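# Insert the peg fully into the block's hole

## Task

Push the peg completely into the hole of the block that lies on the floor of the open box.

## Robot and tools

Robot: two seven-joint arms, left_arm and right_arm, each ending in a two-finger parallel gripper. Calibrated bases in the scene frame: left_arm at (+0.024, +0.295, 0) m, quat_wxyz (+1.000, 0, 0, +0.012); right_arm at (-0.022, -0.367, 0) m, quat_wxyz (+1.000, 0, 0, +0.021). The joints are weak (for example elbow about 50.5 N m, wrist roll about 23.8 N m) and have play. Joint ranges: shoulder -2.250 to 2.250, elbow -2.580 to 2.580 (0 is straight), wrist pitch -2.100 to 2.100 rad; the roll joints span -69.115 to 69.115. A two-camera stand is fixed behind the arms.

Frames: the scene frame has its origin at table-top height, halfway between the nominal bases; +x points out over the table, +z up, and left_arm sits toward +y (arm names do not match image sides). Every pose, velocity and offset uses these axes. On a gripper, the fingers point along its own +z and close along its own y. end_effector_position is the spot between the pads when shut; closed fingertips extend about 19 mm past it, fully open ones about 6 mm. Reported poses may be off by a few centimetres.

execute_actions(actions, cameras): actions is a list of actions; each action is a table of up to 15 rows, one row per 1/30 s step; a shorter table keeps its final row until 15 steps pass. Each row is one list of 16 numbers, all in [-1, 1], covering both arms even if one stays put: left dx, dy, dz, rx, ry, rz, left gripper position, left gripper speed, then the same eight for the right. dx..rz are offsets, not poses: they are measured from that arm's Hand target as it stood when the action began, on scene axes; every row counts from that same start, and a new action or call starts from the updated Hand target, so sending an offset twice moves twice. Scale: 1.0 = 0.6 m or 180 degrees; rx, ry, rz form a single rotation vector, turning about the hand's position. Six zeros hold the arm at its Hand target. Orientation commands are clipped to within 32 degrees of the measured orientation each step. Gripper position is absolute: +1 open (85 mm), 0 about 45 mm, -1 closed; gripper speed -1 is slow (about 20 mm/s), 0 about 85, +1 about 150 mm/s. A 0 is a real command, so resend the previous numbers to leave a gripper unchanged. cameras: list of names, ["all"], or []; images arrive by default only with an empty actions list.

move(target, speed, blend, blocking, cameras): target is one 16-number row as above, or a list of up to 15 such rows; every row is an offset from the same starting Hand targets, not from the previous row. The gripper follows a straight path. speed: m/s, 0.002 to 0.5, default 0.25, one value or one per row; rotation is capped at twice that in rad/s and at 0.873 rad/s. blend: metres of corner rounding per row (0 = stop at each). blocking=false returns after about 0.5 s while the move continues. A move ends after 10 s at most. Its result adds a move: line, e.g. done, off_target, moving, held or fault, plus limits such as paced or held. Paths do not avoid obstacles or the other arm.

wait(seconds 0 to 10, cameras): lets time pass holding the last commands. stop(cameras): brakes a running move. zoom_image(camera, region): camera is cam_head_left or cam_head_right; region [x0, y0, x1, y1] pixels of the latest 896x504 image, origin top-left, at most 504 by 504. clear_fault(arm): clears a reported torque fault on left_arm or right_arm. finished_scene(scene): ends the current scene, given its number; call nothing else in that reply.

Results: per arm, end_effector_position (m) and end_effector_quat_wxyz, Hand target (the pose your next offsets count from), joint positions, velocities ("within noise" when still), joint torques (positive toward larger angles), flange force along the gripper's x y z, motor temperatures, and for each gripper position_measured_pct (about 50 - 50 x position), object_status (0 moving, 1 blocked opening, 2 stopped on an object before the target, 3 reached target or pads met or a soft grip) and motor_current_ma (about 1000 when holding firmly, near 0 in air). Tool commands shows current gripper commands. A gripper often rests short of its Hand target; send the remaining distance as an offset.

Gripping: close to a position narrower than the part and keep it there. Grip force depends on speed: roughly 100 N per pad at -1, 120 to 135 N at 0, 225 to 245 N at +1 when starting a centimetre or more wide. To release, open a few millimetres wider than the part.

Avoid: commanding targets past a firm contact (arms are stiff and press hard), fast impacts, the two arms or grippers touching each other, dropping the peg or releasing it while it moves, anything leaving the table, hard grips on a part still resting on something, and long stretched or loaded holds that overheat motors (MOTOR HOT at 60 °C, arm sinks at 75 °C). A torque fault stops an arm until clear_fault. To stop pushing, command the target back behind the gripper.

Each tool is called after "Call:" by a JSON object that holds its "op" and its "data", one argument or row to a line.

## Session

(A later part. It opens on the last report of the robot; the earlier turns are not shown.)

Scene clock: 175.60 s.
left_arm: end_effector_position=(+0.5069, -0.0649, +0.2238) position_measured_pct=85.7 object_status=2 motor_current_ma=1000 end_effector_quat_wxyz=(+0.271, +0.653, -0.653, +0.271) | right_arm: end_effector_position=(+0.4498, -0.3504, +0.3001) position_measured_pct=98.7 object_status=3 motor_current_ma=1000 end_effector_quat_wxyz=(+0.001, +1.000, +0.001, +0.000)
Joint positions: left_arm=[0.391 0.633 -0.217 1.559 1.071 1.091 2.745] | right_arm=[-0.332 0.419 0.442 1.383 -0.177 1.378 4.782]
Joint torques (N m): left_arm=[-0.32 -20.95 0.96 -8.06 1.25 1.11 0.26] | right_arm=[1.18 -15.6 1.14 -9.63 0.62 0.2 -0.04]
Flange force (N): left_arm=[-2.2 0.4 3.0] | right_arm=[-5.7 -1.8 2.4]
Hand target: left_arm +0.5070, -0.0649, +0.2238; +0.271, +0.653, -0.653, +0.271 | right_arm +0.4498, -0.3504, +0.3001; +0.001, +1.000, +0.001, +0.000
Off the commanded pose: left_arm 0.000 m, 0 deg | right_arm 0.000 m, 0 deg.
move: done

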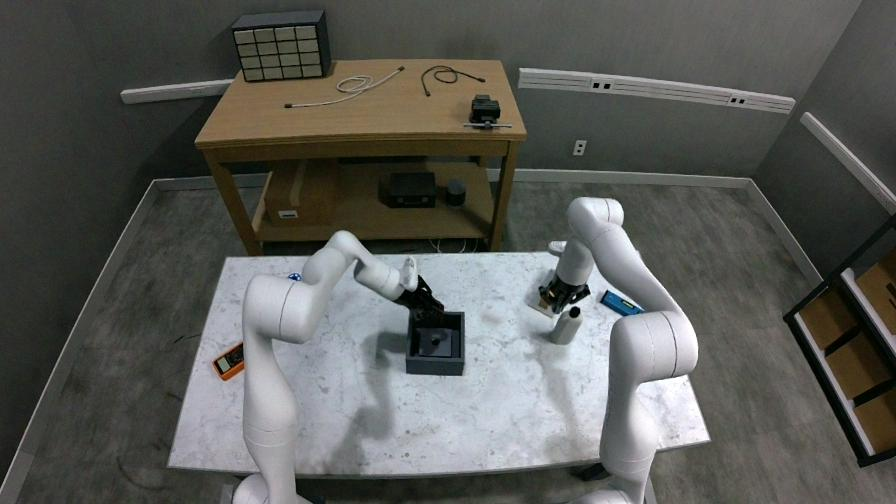

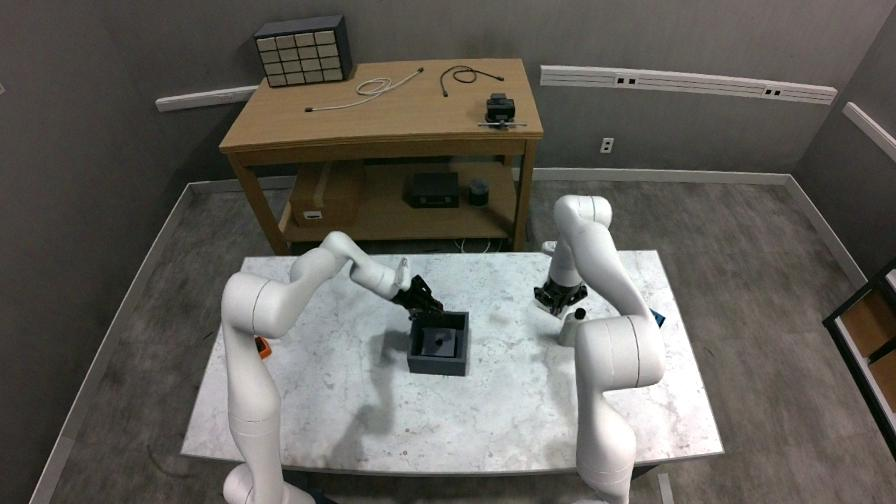

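Call:
{"op": "move", "data": {
  "target": [0,0,-0.0833,0,0,0,-1,-0.6,0,0,0,0,0,0,-1,1],
  "cameras": ["all"]
}}

Call:
{"op": "zoom_image", "data": {
  "camera": "cam_head_left",
  "region": [415, 300, 465, 360]
}}

Call:
{"op": "zoom_image", "data": {
  "camera": "cam_head_right",
  "region": [415, 300, 465, 360]
}}

Scene clock: 188.07 s.
left_arm: end_effector_position=(+0.5070, -0.0649, +0.1739) position_measured_pct=85.7 object_status=2 motor_current_ma=1000 end_effector_quat_wxyz=(+0.271, +0.653, -0.653, +0.271) | right_arm: end_effector_position=(+0.4498, -0.3504, +0.3001) position_measured_pct=98.7 object_status=3 motor_current_ma=1000 end_effector_quat_wxyz=(+0.001, +1.000, +0.001, +0.000)
Joint positions: left_arm=[0.377 0.706 -0.194 1.611 1.138 1.024 2.623] | right_arm=[-0.332 0.419 0.442 1.383 -0.177 1.378 4.782]
Joint torques (N m): left_arm=[-0.4 -21.26 1.17 -7.21 1.29 1.33 0.13] | right_arm=[1.18 -15.62 1.12 -9.63 0.64 0.2 -0.04]
Flange force (N): left_arm=[-1.3 -0.1 2.5] | right_arm=[-5.6 -1.8 2.4]
Hand target: left_arm +0.5070, -0.0649, +0.1738; +0.271, +0.653, -0.653, +0.271 | right_arm +0.4498, -0.3504, +0.3001; +0.001, +1.000, +0.001, +0.000
Off the commanded pose: left_arm 0.000 m, 0 deg | right_arm 0.000 m, 0 deg.
move: done

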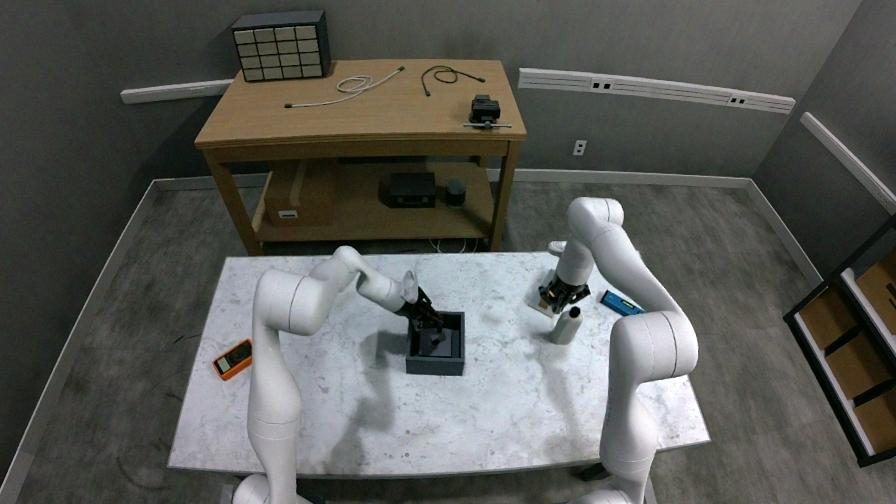

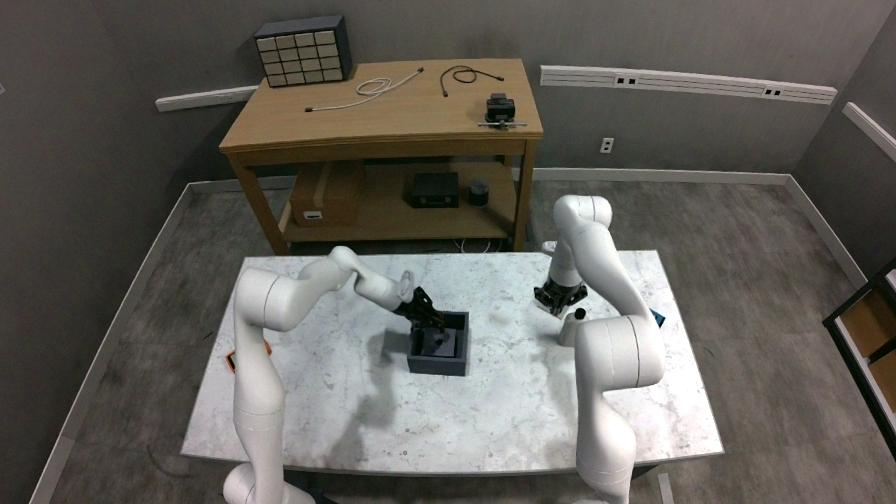

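Scaled by 8.400.

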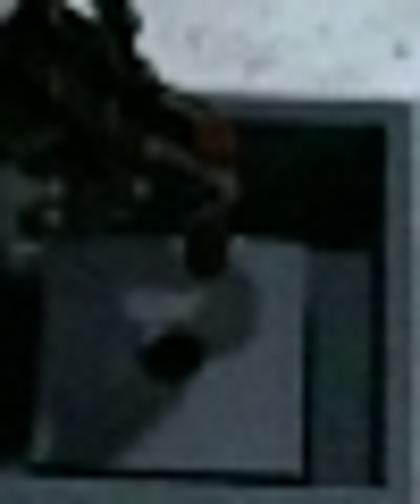

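Scaled by 8.400.

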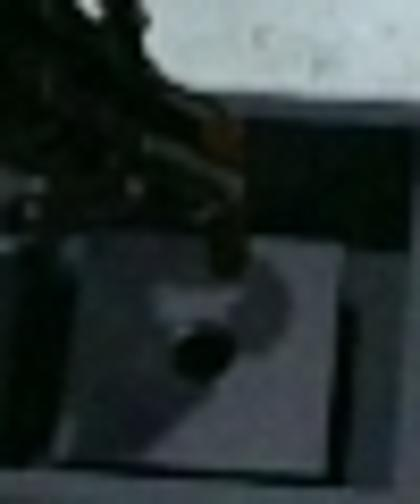

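Call:
{"op": "move", "data": {
  "target": [0,0.0133,-0.0833,0,0,0,-1,-0.6,0,0,0,0,0,0,-1,1],
  "speed": 0.1,
  "cameras": ["all"]
}}

Call:
{"op": "zoom_image", "data": {
  "camera": "cam_head_left",
  "region": [415, 300, 465, 360]
}}

Call:
{"op": "zoom_image", "data": {
  "camera": "cam_head_right",
  "region": [415, 300, 465, 360]
}}

Scene clock: 206.87 s.
left_arm: end_effector_position=(+0.5070, -0.0570, +0.1239) position_measured_pct=85.7 object_status=2 motor_current_ma=1000 end_effector_quat_wxyz=(+0.271, +0.653, -0.653, +0.271) | right_arm: end_effector_position=(+0.4498, -0.3504, +0.3001) position_measured_pct=98.7 object_status=3 motor_current_ma=1000 end_effector_quat_wxyz=(+0.001, +1.000, +0.001, +0.000)
Joint positions: left_arm=[0.347 0.787 -0.171 1.651 1.206 0.975 2.488] | right_arm=[-0.332 0.419 0.442 1.383 -0.177 1.378 4.782]
Joint torques (N m): left_arm=[-1.33 -1.6 -4.24 -0.67 -2.81 -5.62 0.17] | right_arm=[1.18 -15.61 1.11 -9.58 0.64 0.21 -0.06]
Flange force (N): left_arm=[22.3 7.1 -26.9] | right_arm=[-5.5 -1.7 2.3]
Hand target: left_arm +0.5070, -0.0570, +0.1239; +0.271, +0.653, -0.653, +0.271 | right_arm +0.4498, -0.3504, +0.3001; +0.001, +1.000, +0.001, +0.000
Off the commanded pose: left_arm 0.000 m, 0 deg | right_arm 0.000 m, 0 deg.
move: done

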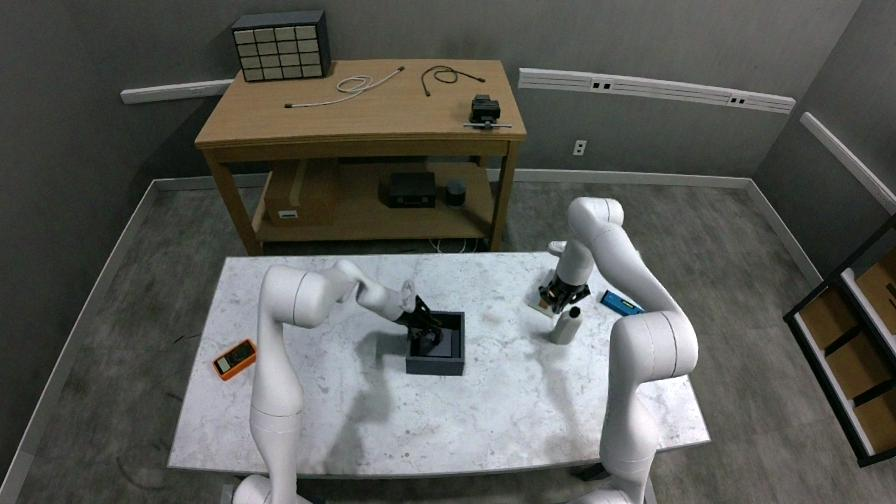

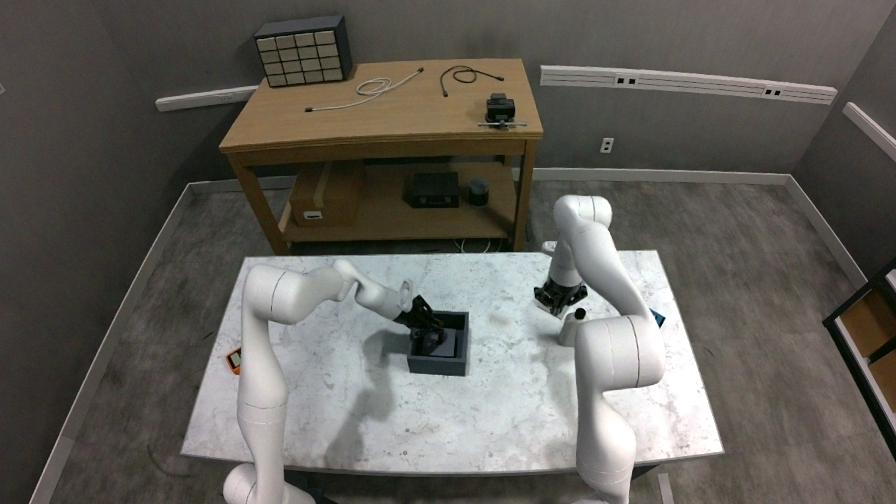

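Scaled by 8.400.

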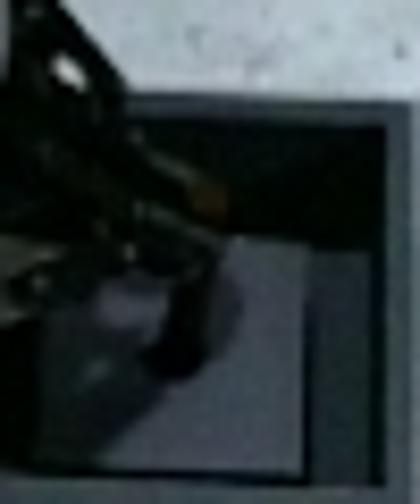

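Scaled by 8.400.

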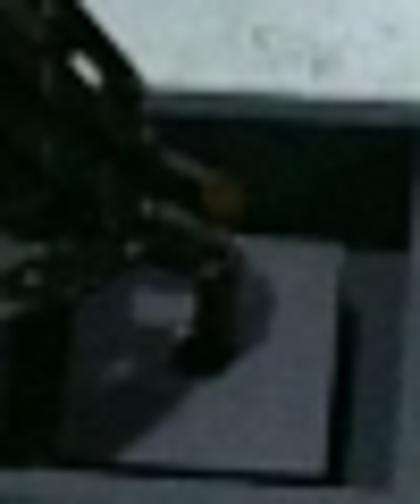

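Call:
{"op": "move", "data": {
  "target": [
    [0,0,0.007,0,0,0,-1,-0.6,0,0,0,0,0,0,-1,1],
    [0,0.006,0.007,0,0,0,-1,-0.6,0,0,0,0,0,0,-1,1],
    [0,0.006,-0.003,0,0,0,-1,-0.6,0,0,0,0,0,0,-1,1]
  ],
  "speed": 0.05,
  "cameras": ["all"]
}}

Call:
{"op": "zoom_image", "data": {
  "camera": "cam_head_left",
  "region": [415, 300, 465, 360]
}}

Call:
{"op": "zoom_image", "data": {
  "camera": "cam_head_right",
  "region": [415, 300, 465, 360]
}}

Scene clock: 222.47 s.
left_arm: end_effector_position=(+0.5070, -0.0533, +0.1221) position_measured_pct=85.7 object_status=2 motor_current_ma=1000 end_effector_quat_wxyz=(+0.271, +0.653, -0.653, +0.271) | right_arm: end_effector_position=(+0.4498, -0.3504, +0.3001) position_measured_pct=98.7 object_status=3 motor_current_ma=1000 end_effector_quat_wxyz=(+0.001, +1.000, +0.001, +0.000)
Joint positions: left_arm=[0.341 0.789 -0.172 1.656 1.207 0.977 2.478] | right_arm=[-0.332 0.419 0.442 1.383 -0.177 1.378 4.782]
Joint torques (N m): left_arm=[-1.31 -1.27 -4.28 -0.54 -3.02 -5.73 -0.08] | right_arm=[1.21 -15.6 1.12 -9.6 0.64 0.24 -0.06]
Flange force (N): left_arm=[23.4 6.7 -27.4] | right_arm=[-5.6 -1.8 2.5]
Hand target: left_arm +0.5070, -0.0533, +0.1221; +0.271, +0.653, -0.653, +0.271 | right_arm +0.4498, -0.3504, +0.3001; +0.001, +1.000, +0.001, +0.000
Off the commanded pose: left_arm 0.000 m, 0 deg | right_arm 0.000 m, 0 deg.
move: done

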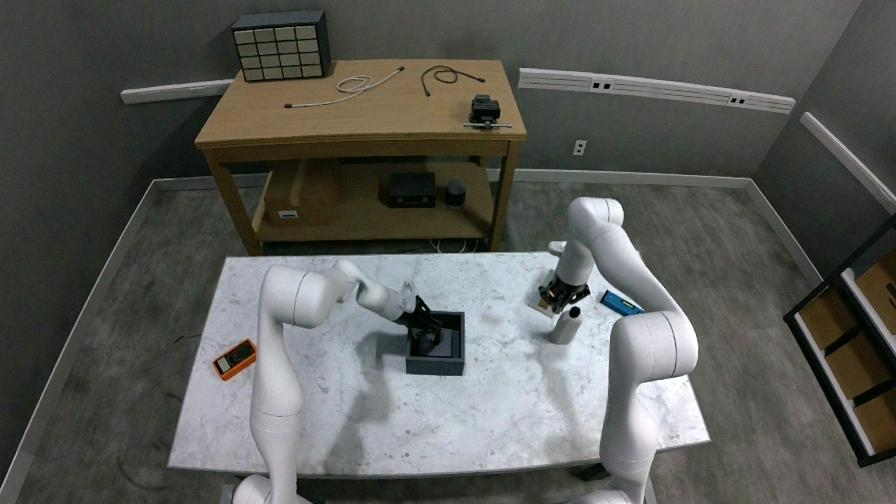

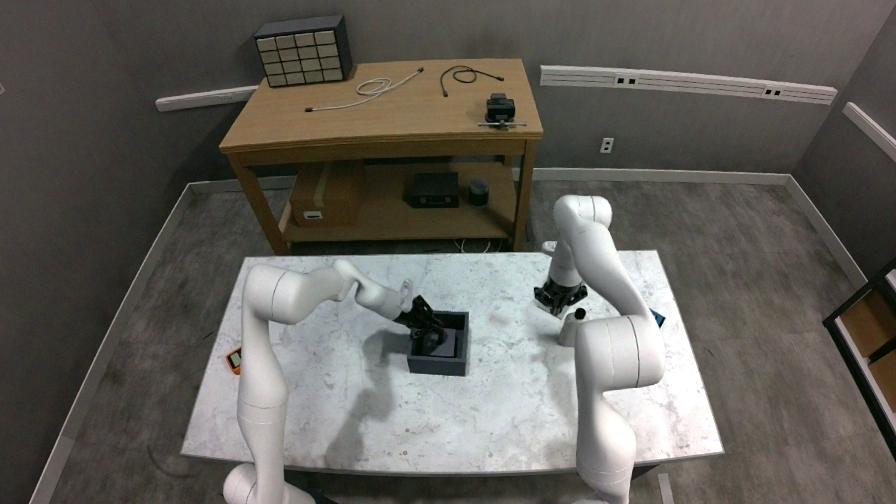

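Scaled by 8.400.

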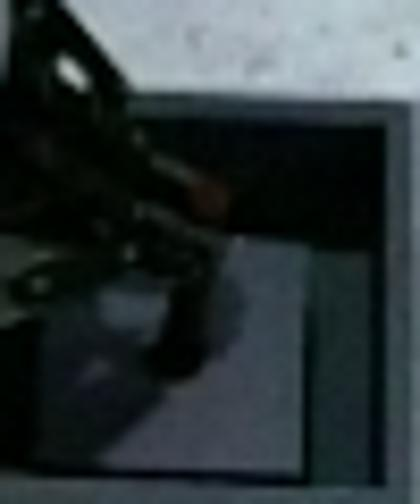

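Scaled by 8.400.

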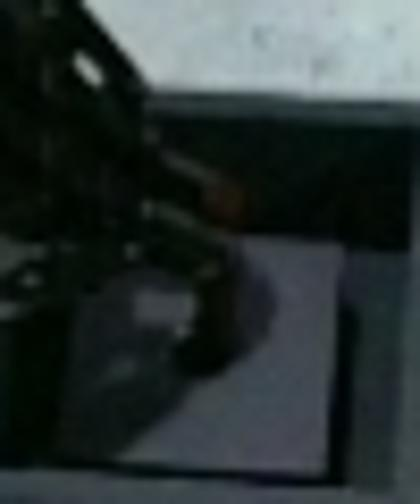

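Call:
{"op": "move", "data": {
  "target": [0,0,0.0833,0,0,0,-1,-0.6,0,0,0,0,0,0,-1,1],
  "speed": 0.1,
  "cameras": ["all"]
}}

Call:
{"op": "zoom_image", "data": {
  "camera": "cam_head_left",
  "region": [415, 300, 465, 360]
}}

Call:
{"op": "zoom_image", "data": {
  "camera": "cam_head_right",
  "region": [415, 300, 465, 360]
}}

Scene clock: 233.73 s.
left_arm: end_effector_position=(+0.5070, -0.0533, +0.1720) position_measured_pct=85.7 object_status=2 motor_current_ma=1000 end_effector_quat_wxyz=(+0.271, +0.653, -0.653, +0.271) | right_arm: end_effector_position=(+0.4498, -0.3504, +0.3001) position_measured_pct=98.7 object_status=3 motor_current_ma=1000 end_effector_quat_wxyz=(+0.001, +1.000, +0.001, +0.000)
Joint positions: left_arm=[0.356 0.704 -0.196 1.624 1.135 1.034 2.6] | right_arm=[-0.332 0.419 0.442 1.383 -0.177 1.378 4.782]
Joint torques (N m): left_arm=[-0.35 -21.56 1.29 -6.88 1.12 1.47 0.37] | right_arm=[1.2 -15.61 1.07 -9.59 0.63 0.2 -0.03]
Flange force (N): left_arm=[-2.3 -1.0 3.6] | right_arm=[-5.5 -1.8 2.3]
Hand target: left_arm +0.5070, -0.0533, +0.1720; +0.271, +0.653, -0.653, +0.271 | right_arm +0.4498, -0.3504, +0.3001; +0.001, +1.000, +0.001, +0.000
Off the commanded pose: left_arm 0.000 m, 0 deg | right_arm 0.000 m, 0 deg.
move: done

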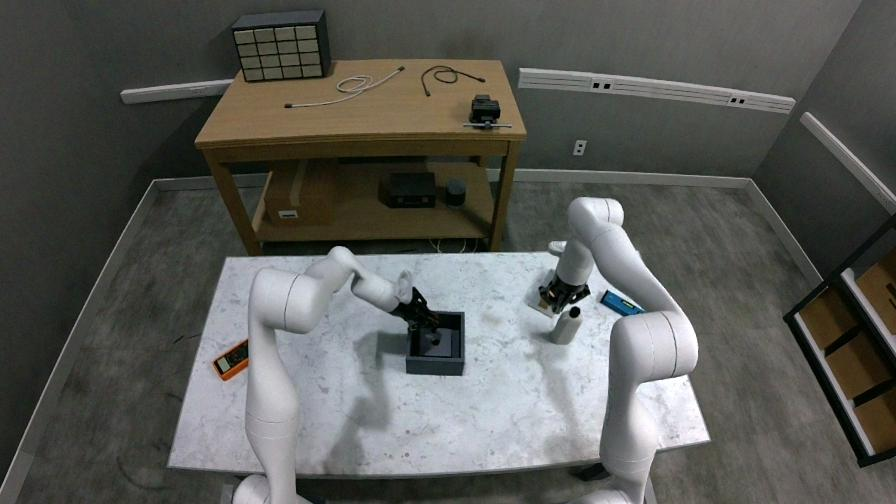

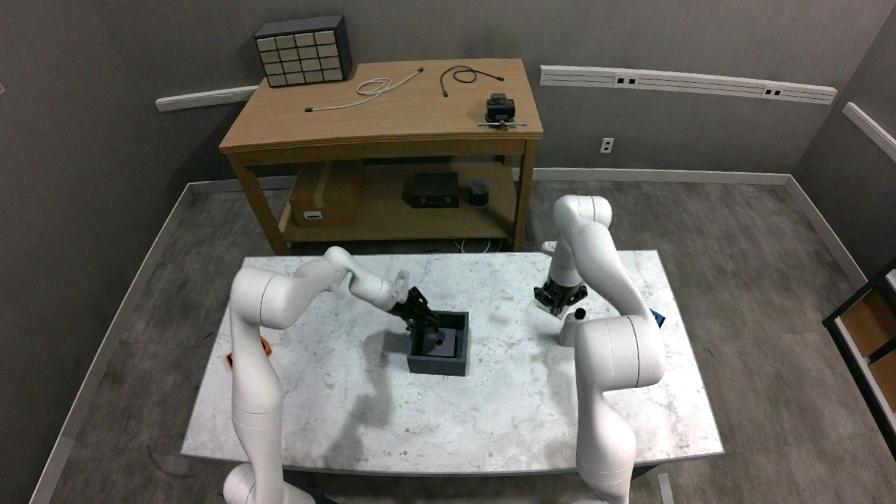

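Scaled by 8.400.

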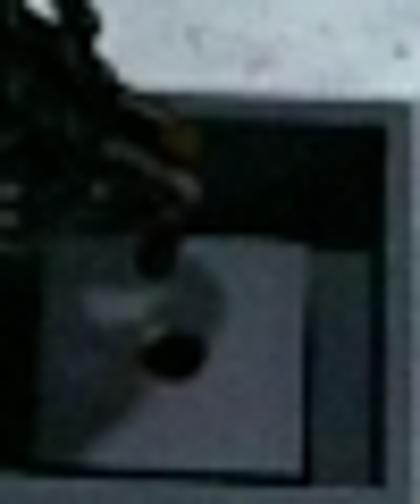

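Scaled by 8.400.

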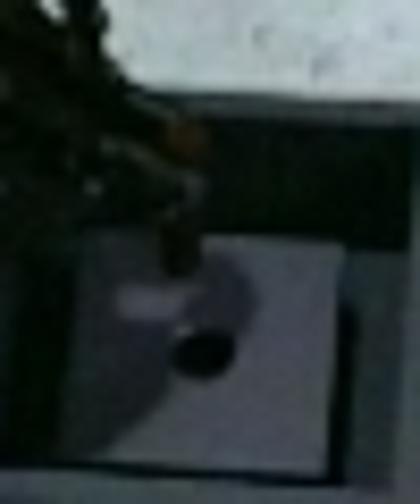

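Call:
{"op": "move", "data": {
  "target": [-0.0158,-0.0042,-0.075,-0.022,0,0,-1,-0.6,0,0,0,0,0,0,-1,1],
  "speed": 0.1,
  "cameras": ["all"]
}}

Call:
{"op": "zoom_image", "data": {
  "camera": "cam_head_left",
  "region": [415, 300, 465, 360]
}}

Call:
{"op": "zoom_image", "data": {
  "camera": "cam_head_right",
  "region": [415, 300, 465, 360]
}}

Scene clock: 247.43 s.
left_arm: end_effector_position=(+0.4975, -0.0559, +0.1271) position_measured_pct=85.7 object_status=2 motor_current_ma=1000 end_effector_quat_wxyz=(+0.293, +0.644, -0.643, +0.293) | right_arm: end_effector_position=(+0.4498, -0.3504, +0.3001) position_measured_pct=98.7 object_status=3 motor_current_ma=1000 end_effector_quat_wxyz=(+0.001, +1.000, +0.001, +0.000)
Joint positions: left_arm=[0.302 0.789 -0.139 1.707 1.276 0.996 2.384] | right_arm=[-0.332 0.419 0.442 1.383 -0.177 1.378 4.782]
Joint torques (N m): left_arm=[-0.06 -21.36 2.15 -6.56 1.34 1.71 0.11] | right_arm=[1.18 -15.59 1.17 -9.6 0.64 0.21 -0.07]
Flange force (N): left_arm=[-2.5 1.2 1.3] | right_arm=[-5.5 -1.7 2.4]
Hand target: left_arm +0.4975, -0.0559, +0.1270; +0.293, +0.643, -0.643, +0.293 | right_arm +0.4498, -0.3504, +0.3001; +0.001, +1.000, +0.001, +0.000
Off the commanded pose: left_arm 0.000 m, 0 deg | right_arm 0.000 m, 0 deg.
move: done

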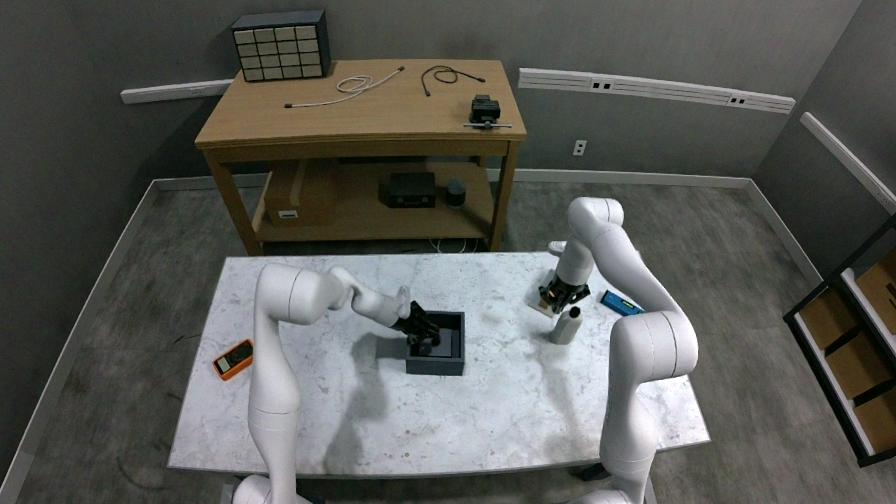

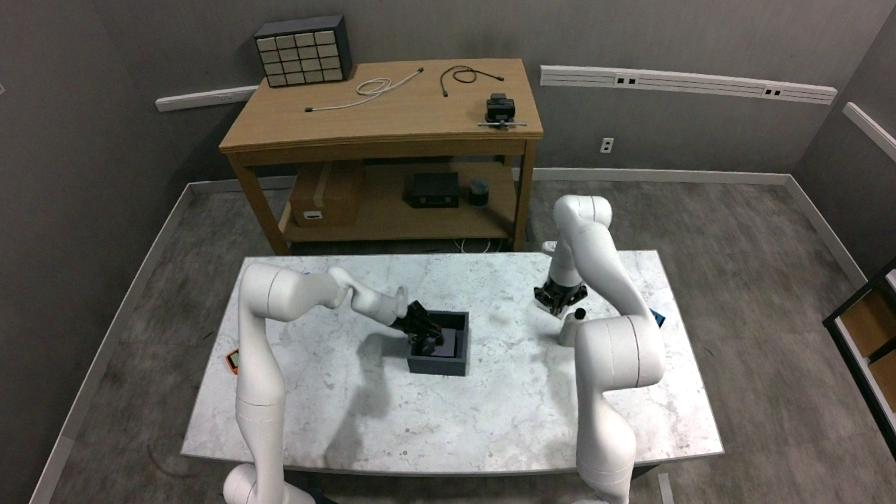

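Scaled by 8.400.

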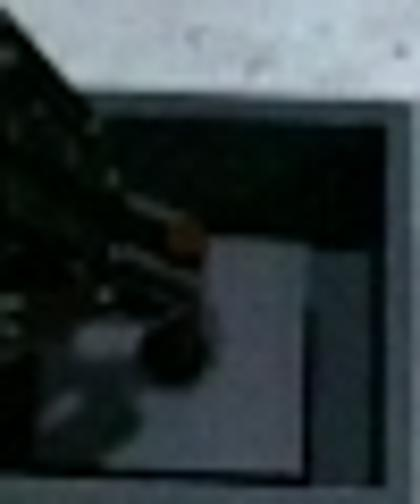

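Scaled by 8.400.

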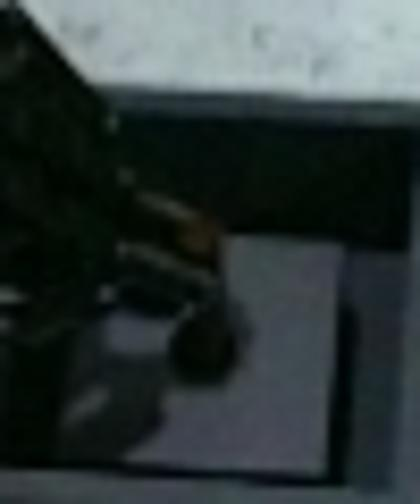

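Call:
{"op": "move", "data": {
  "target": [0,0,-0.025,0,0,0,-1,-0.6,0,0,0,0,0,0,-1,1],
  "speed": 0.04,
  "cameras": ["all"]
}}

Call:
{"op": "zoom_image", "data": {
  "camera": "cam_head_left",
  "region": [415, 300, 465, 360]
}}

Call:
{"op": "zoom_image", "data": {
  "camera": "cam_head_right",
  "region": [415, 300, 465, 360]
}}

Scene clock: 253.20 s.
left_arm: end_effector_position=(+0.4975, -0.0559, +0.1121) position_measured_pct=85.7 object_status=2 motor_current_ma=1000 end_effector_quat_wxyz=(+0.293, +0.643, -0.644, +0.293) | right_arm: end_effector_position=(+0.4498, -0.3504, +0.3001) position_measured_pct=98.7 object_status=3 motor_current_ma=1000 end_effector_quat_wxyz=(+0.001, +1.000, +0.001, +0.000)
Joint positions: left_arm=[0.298 0.817 -0.132 1.711 1.298 0.983 2.347] | right_arm=[-0.332 0.419 0.442 1.383 -0.177 1.378 4.782]
Joint torques (N m): left_arm=[0.16 -21.38 2.35 -7.02 1.5 1.56 -0.03] | right_arm=[1.2 -15.61 1.11 -9.6 0.65 0.21 -0.04]
Flange force (N): left_arm=[-2.7 2.9 -0.3] | right_arm=[-5.6 -1.8 2.4]
Hand target: left_arm +0.4975, -0.0559, +0.1120; +0.293, +0.643, -0.644, +0.293 | right_arm +0.4498, -0.3504, +0.3001; +0.001, +1.000, +0.001, +0.000
Off the commanded pose: left_arm 0.000 m, 0 deg | right_arm 0.000 m, 0 deg.
move: done

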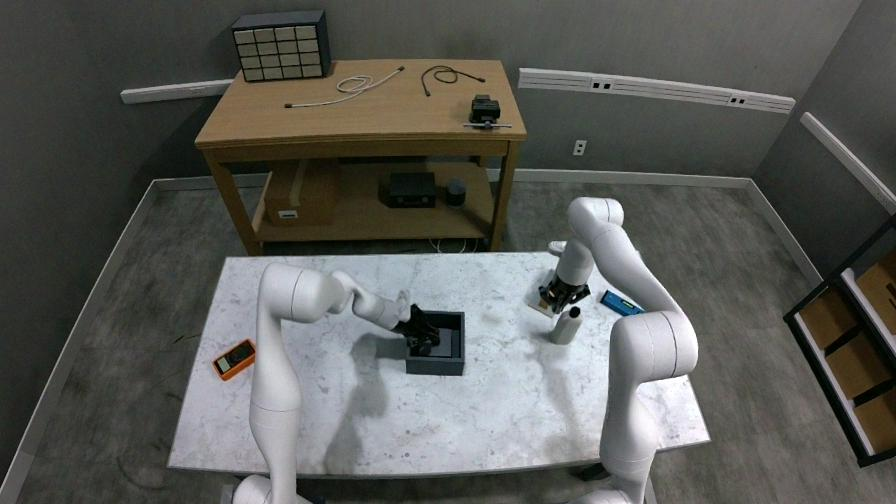

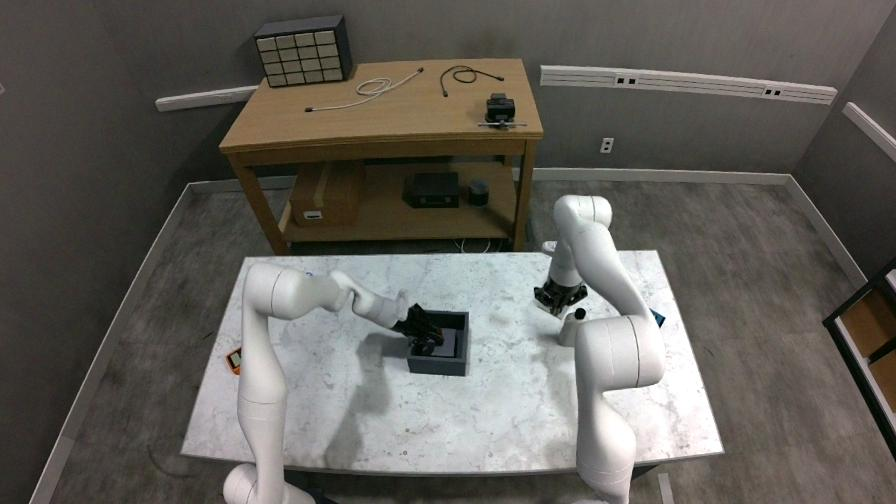

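Scaled by 8.400.

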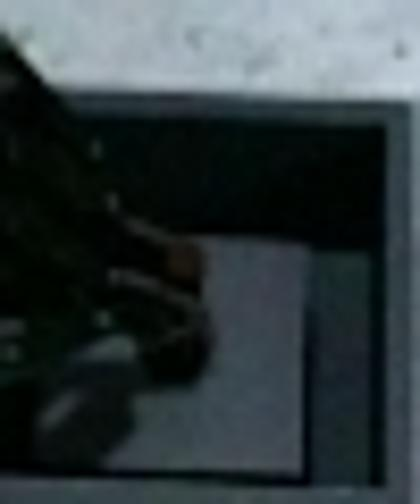

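Scaled by 8.400.

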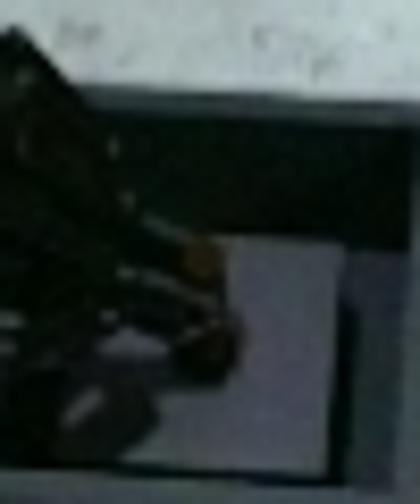

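Call:
{"op": "move", "data": {
  "target": [0,0,-0.03,0,0,0,-1,-0.6,0,0,0,0,0,0,-1,1],
  "speed": 0.04
}}

Call:
{"op": "move", "data": {
  "target": [0,0,-0.03,0,0,0,-1,-0.6,0,0,0,0,0,0,-1,1],
  "speed": 0.04,
  "cameras": ["all"]
}}

Call:
{"op": "zoom_image", "data": {
  "camera": "cam_head_left",
  "region": [415, 300, 465, 360]
}}

Call:
{"op": "zoom_image", "data": {
  "camera": "cam_head_right",
  "region": [415, 300, 465, 360]
}}

Scene clock: 258.57 s.
left_arm: end_effector_position=(+0.4975, -0.0559, +0.0941) position_measured_pct=85.7 object_status=2 motor_current_ma=1000 end_effector_quat_wxyz=(+0.293, +0.643, -0.644, +0.293) | right_arm: end_effector_position=(+0.4498, -0.3504, +0.3001) position_measured_pct=98.7 object_status=3 motor_current_ma=1000 end_effector_quat_wxyz=(+0.001, +1.000, +0.001, +0.000)
Joint positions: left_arm=[0.292 0.853 -0.124 1.715 1.324 0.969 2.303] | right_arm=[-0.332 0.419 0.442 1.383 -0.177 1.378 4.782]
Joint torques (N m): left_arm=[0.54 -21.31 3.06 -8.49 2.71 1.18 0.08] | right_arm=[1.19 -15.6 1.12 -9.62 0.64 0.21 -0.06]
Flange force (N): left_arm=[-3.6 7.1 -5.2] | right_arm=[-5.7 -1.7 2.4]
Hand target: left_arm +0.4975, -0.0559, +0.0940; +0.293, +0.643, -0.644, +0.293 | right_arm +0.4498, -0.3504, +0.3001; +0.001, +1.000, +0.001, +0.000
Off the commanded pose: left_arm 0.000 m, 0 deg | right_arm 0.000 m, 0 deg.
move: done

Scene clock: 259.40 s.
left_arm: end_effector_position=(+0.4975, -0.0559, +0.0761) position_measured_pct=85.7 object_status=2 motor_current_ma=1000 end_effector_quat_wxyz=(+0.293, +0.643, -0.644, +0.293) | right_arm: end_effector_position=(+0.4498, -0.3504, +0.3001) position_measured_pct=98.7 object_status=3 motor_current_ma=1000 end_effector_quat_wxyz=(+0.001, +1.000, +0.001, +0.000)
Joint positions: left_arm=[0.287 0.889 -0.116 1.716 1.349 0.956 2.26] | right_arm=[-0.332 0.419 0.442 1.383 -0.177 1.378 4.782]
Joint torques (N m): left_arm=[3.4 -1.6 0.09 -0.61 -1.24 -4.4 0.54] | right_arm=[1.16 -15.6 1.11 -9.63 0.64 0.2 -0.06]
Flange force (N): left_arm=[19.7 5.9 -33.3] | right_arm=[-5.6 -1.7 2.4]
Hand target: left_arm +0.4975, -0.0559, +0.0760; +0.293, +0.643, -0.644, +0.293 | right_arm +0.4498, -0.3504, +0.3001; +0.001, +1.000, +0.001, +0.000
Off the commanded pose: left_arm 0.000 m, 0 deg | right_arm 0.000 m, 0 deg.
move: done

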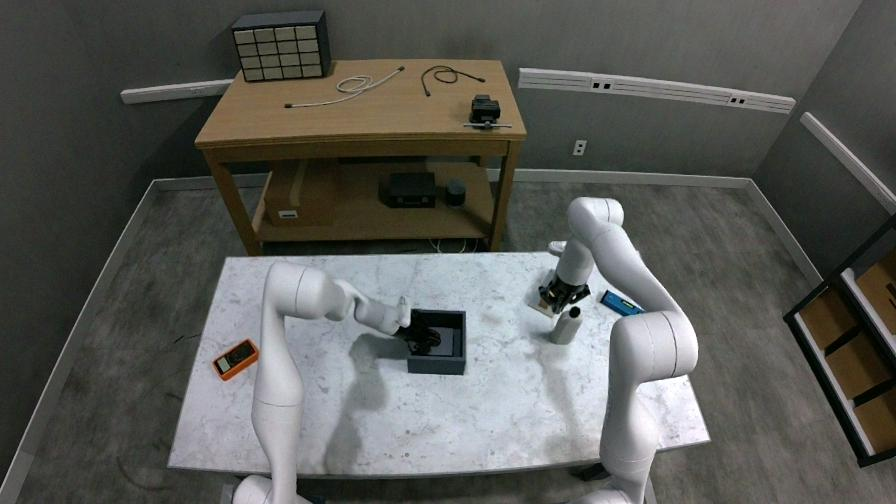

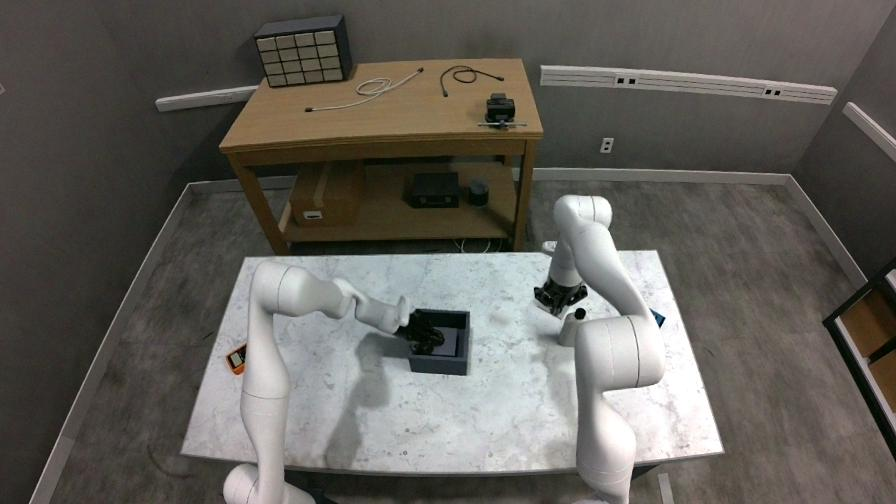

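Scaled by 8.400.

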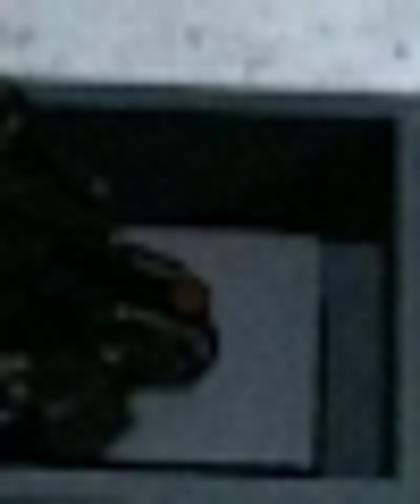

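Scaled by 8.400.

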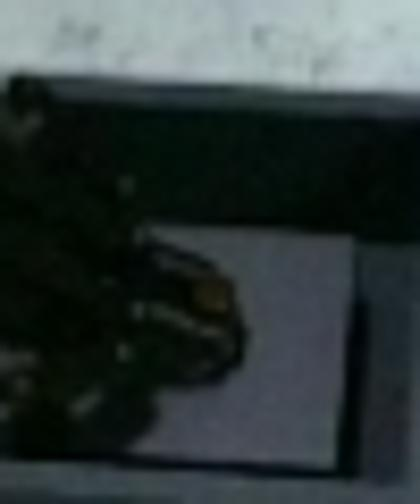

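Call:
{"op": "move", "data": {
  "target": [
    [0,0,0.006,0,0,0,-1,-0.6,0,0,0,0,0,0,-1,1],
    [0,0,0.006,0,0,0,-0.4,-0.6,0,0,0,0,0,0,-1,1],
    [0,0.065,0.07,0,0,0,-0.4,-0.6,0,0,0,0,0,0,-1,1],
    [0,0.065,0.2,0,0,0,-1,-0.6,0,0,0,0,0,0,-1,1]
  ],
  "speed": 0.1,
  "cameras": ["all"]
}}

Call:
{"op": "zoom_image", "data": {
  "camera": "cam_head_left",
  "region": [415, 300, 465, 360]
}}

Call:
{"op": "zoom_image", "data": {
  "camera": "cam_head_right",
  "region": [415, 300, 465, 360]
}}

Scene clock: 276.37 s.
left_arm: end_effector_position=(+0.4975, -0.0169, +0.1960) position_measured_pct=98.7 object_status=0 motor_current_ma=340 end_effector_quat_wxyz=(+0.293, +0.644, -0.643, +0.293) | right_arm: end_effector_position=(+0.4498, -0.3504, +0.3001) position_measured_pct=98.7 object_status=3 motor_current_ma=1000 end_effector_quat_wxyz=(+0.001, +1.000, +0.001, +0.000)
Joint positions: left_arm=[0.254 0.655 -0.186 1.691 1.152 1.116 2.507] | right_arm=[-0.332 0.419 0.442 1.383 -0.177 1.378 4.782]
Joint torques (N m): left_arm=[-0.32 -20.11 1.39 -6.69 1.25 1.61 0.26] | right_arm=[1.18 -15.59 1.13 -9.63 0.65 0.21 -0.06]
Flange force (N): left_arm=[-2.0 -0.4 2.7] | right_arm=[-5.7 -1.7 2.5]
Hand target: left_arm +0.4975, -0.0169, +0.1960; +0.293, +0.644, -0.643, +0.293 | right_arm +0.4498, -0.3504, +0.3001; +0.001, +1.000, +0.001, +0.000
Off the commanded pose: left_arm 0.000 m, 0 deg | right_arm 0.000 m, 0 deg.
move: done

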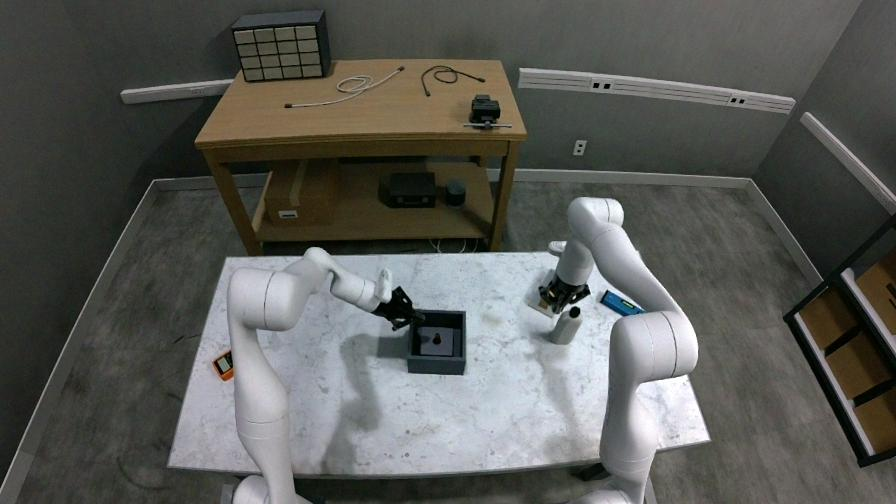

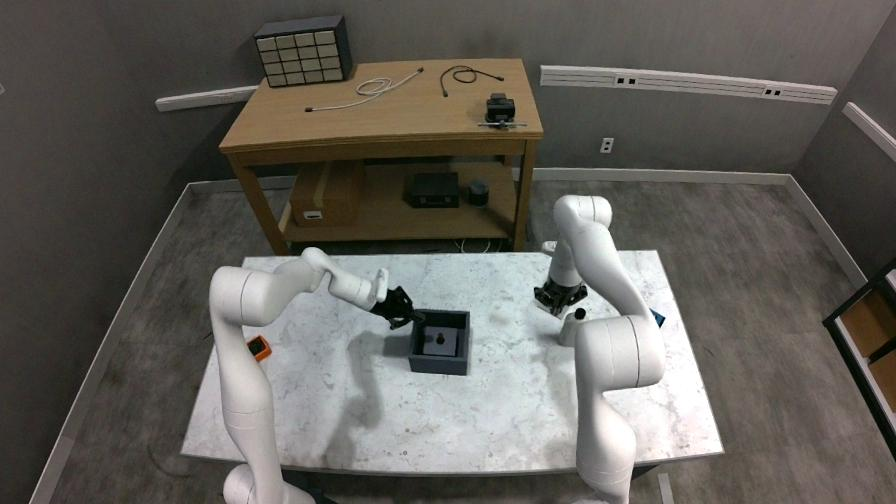

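Scaled by 8.400.

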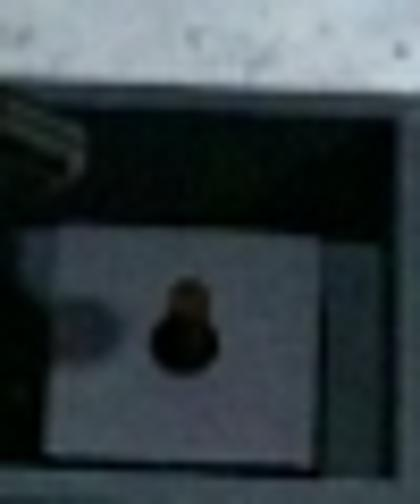

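Scaled by 8.400.

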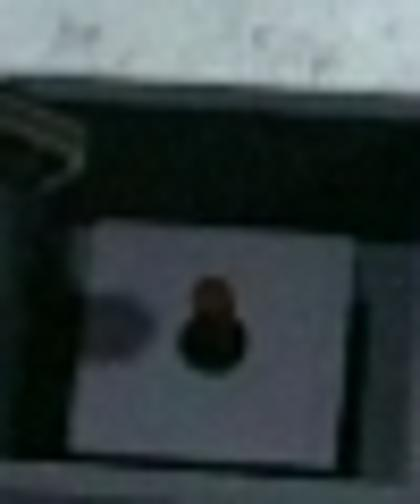

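Call:
{"op": "move", "data": {
  "target": [0.0067,-0.0835,-0.085,0.272,0,0,-1,-0.6,0,0,0,0,0,0,-1,1],
  "speed": 0.15,
  "cameras": ["all"]
}}

Call:
{"op": "zoom_image", "data": {
  "camera": "cam_head_left",
  "region": [405, 290, 465, 360]
}}

Call:
{"op": "zoom_image", "data": {
  "camera": "cam_head_right",
  "region": [405, 290, 465, 360]
}}

Scene clock: 289.30 s.
left_arm: end_effector_position=(+0.5015, -0.0669, +0.1450) position_measured_pct=98.7 object_status=3 motor_current_ma=920 end_effector_quat_wxyz=(+0.000, +0.707, -0.707, +0.000) | right_arm: end_effector_position=(+0.4498, -0.3504, +0.3001) position_measured_pct=98.7 object_status=3 motor_current_ma=1000 end_effector_quat_wxyz=(+0.001, +1.000, +0.001, +0.000)
Joint positions: left_arm=[0.877 0.866 -0.539 1.12 0.423 1.259 3.488] | right_arm=[-0.332 0.419 0.442 1.383 -0.177 1.378 4.782]
Joint torques (N m): left_arm=[-0.38 -24 -2.14 -8.07 -0.25 0.35 0.34] | right_arm=[1.17 -15.6 1.12 -9.6 0.64 0.2 -0.04]
Flange force (N): left_arm=[-0.3 0.6 2.9] | right_arm=[-5.6 -1.7 2.4]
Hand target: left_arm +0.5015, -0.0669, +0.1450; +0.000, +0.707, -0.707, +0.000 | right_arm +0.4498, -0.3504, +0.3001; +0.001, +1.000, +0.001, +0.000
Off the commanded pose: left_arm 0.000 m, 0 deg | right_arm 0.000 m, 0 deg.
move: done

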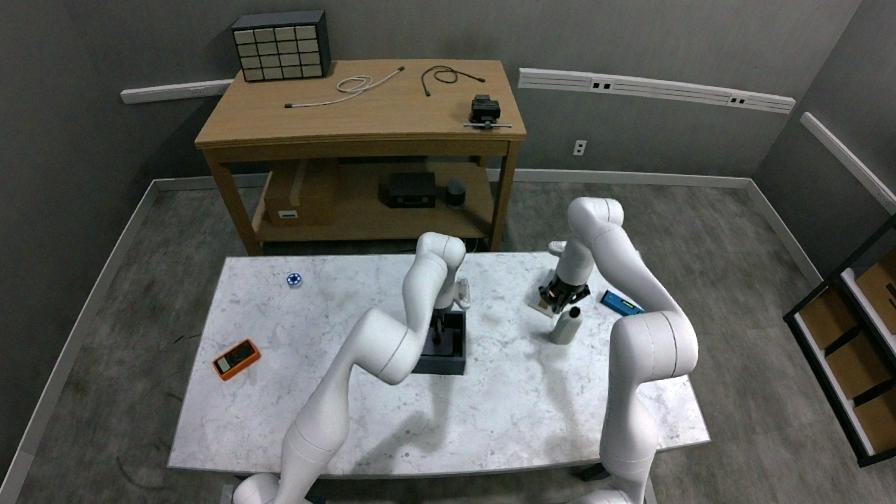

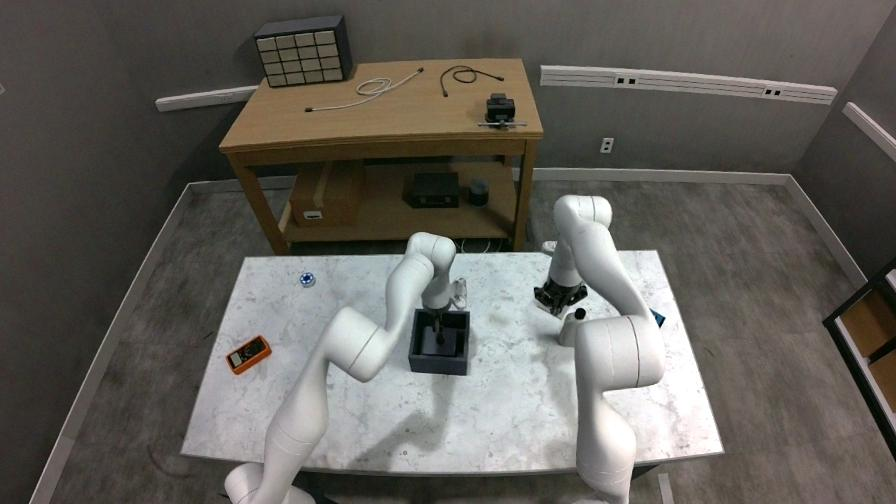

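Scaled by 7.200.

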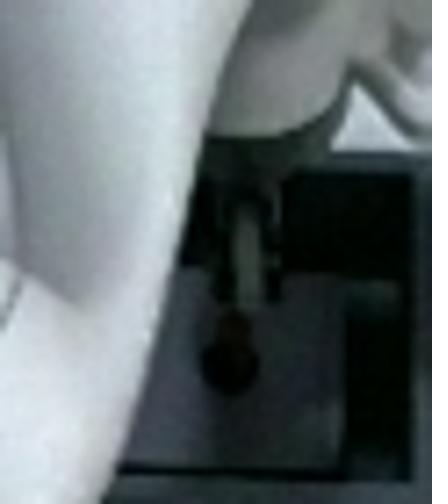

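Scaled by 7.200.

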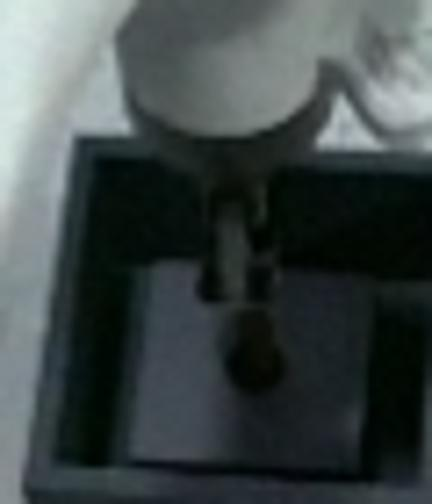

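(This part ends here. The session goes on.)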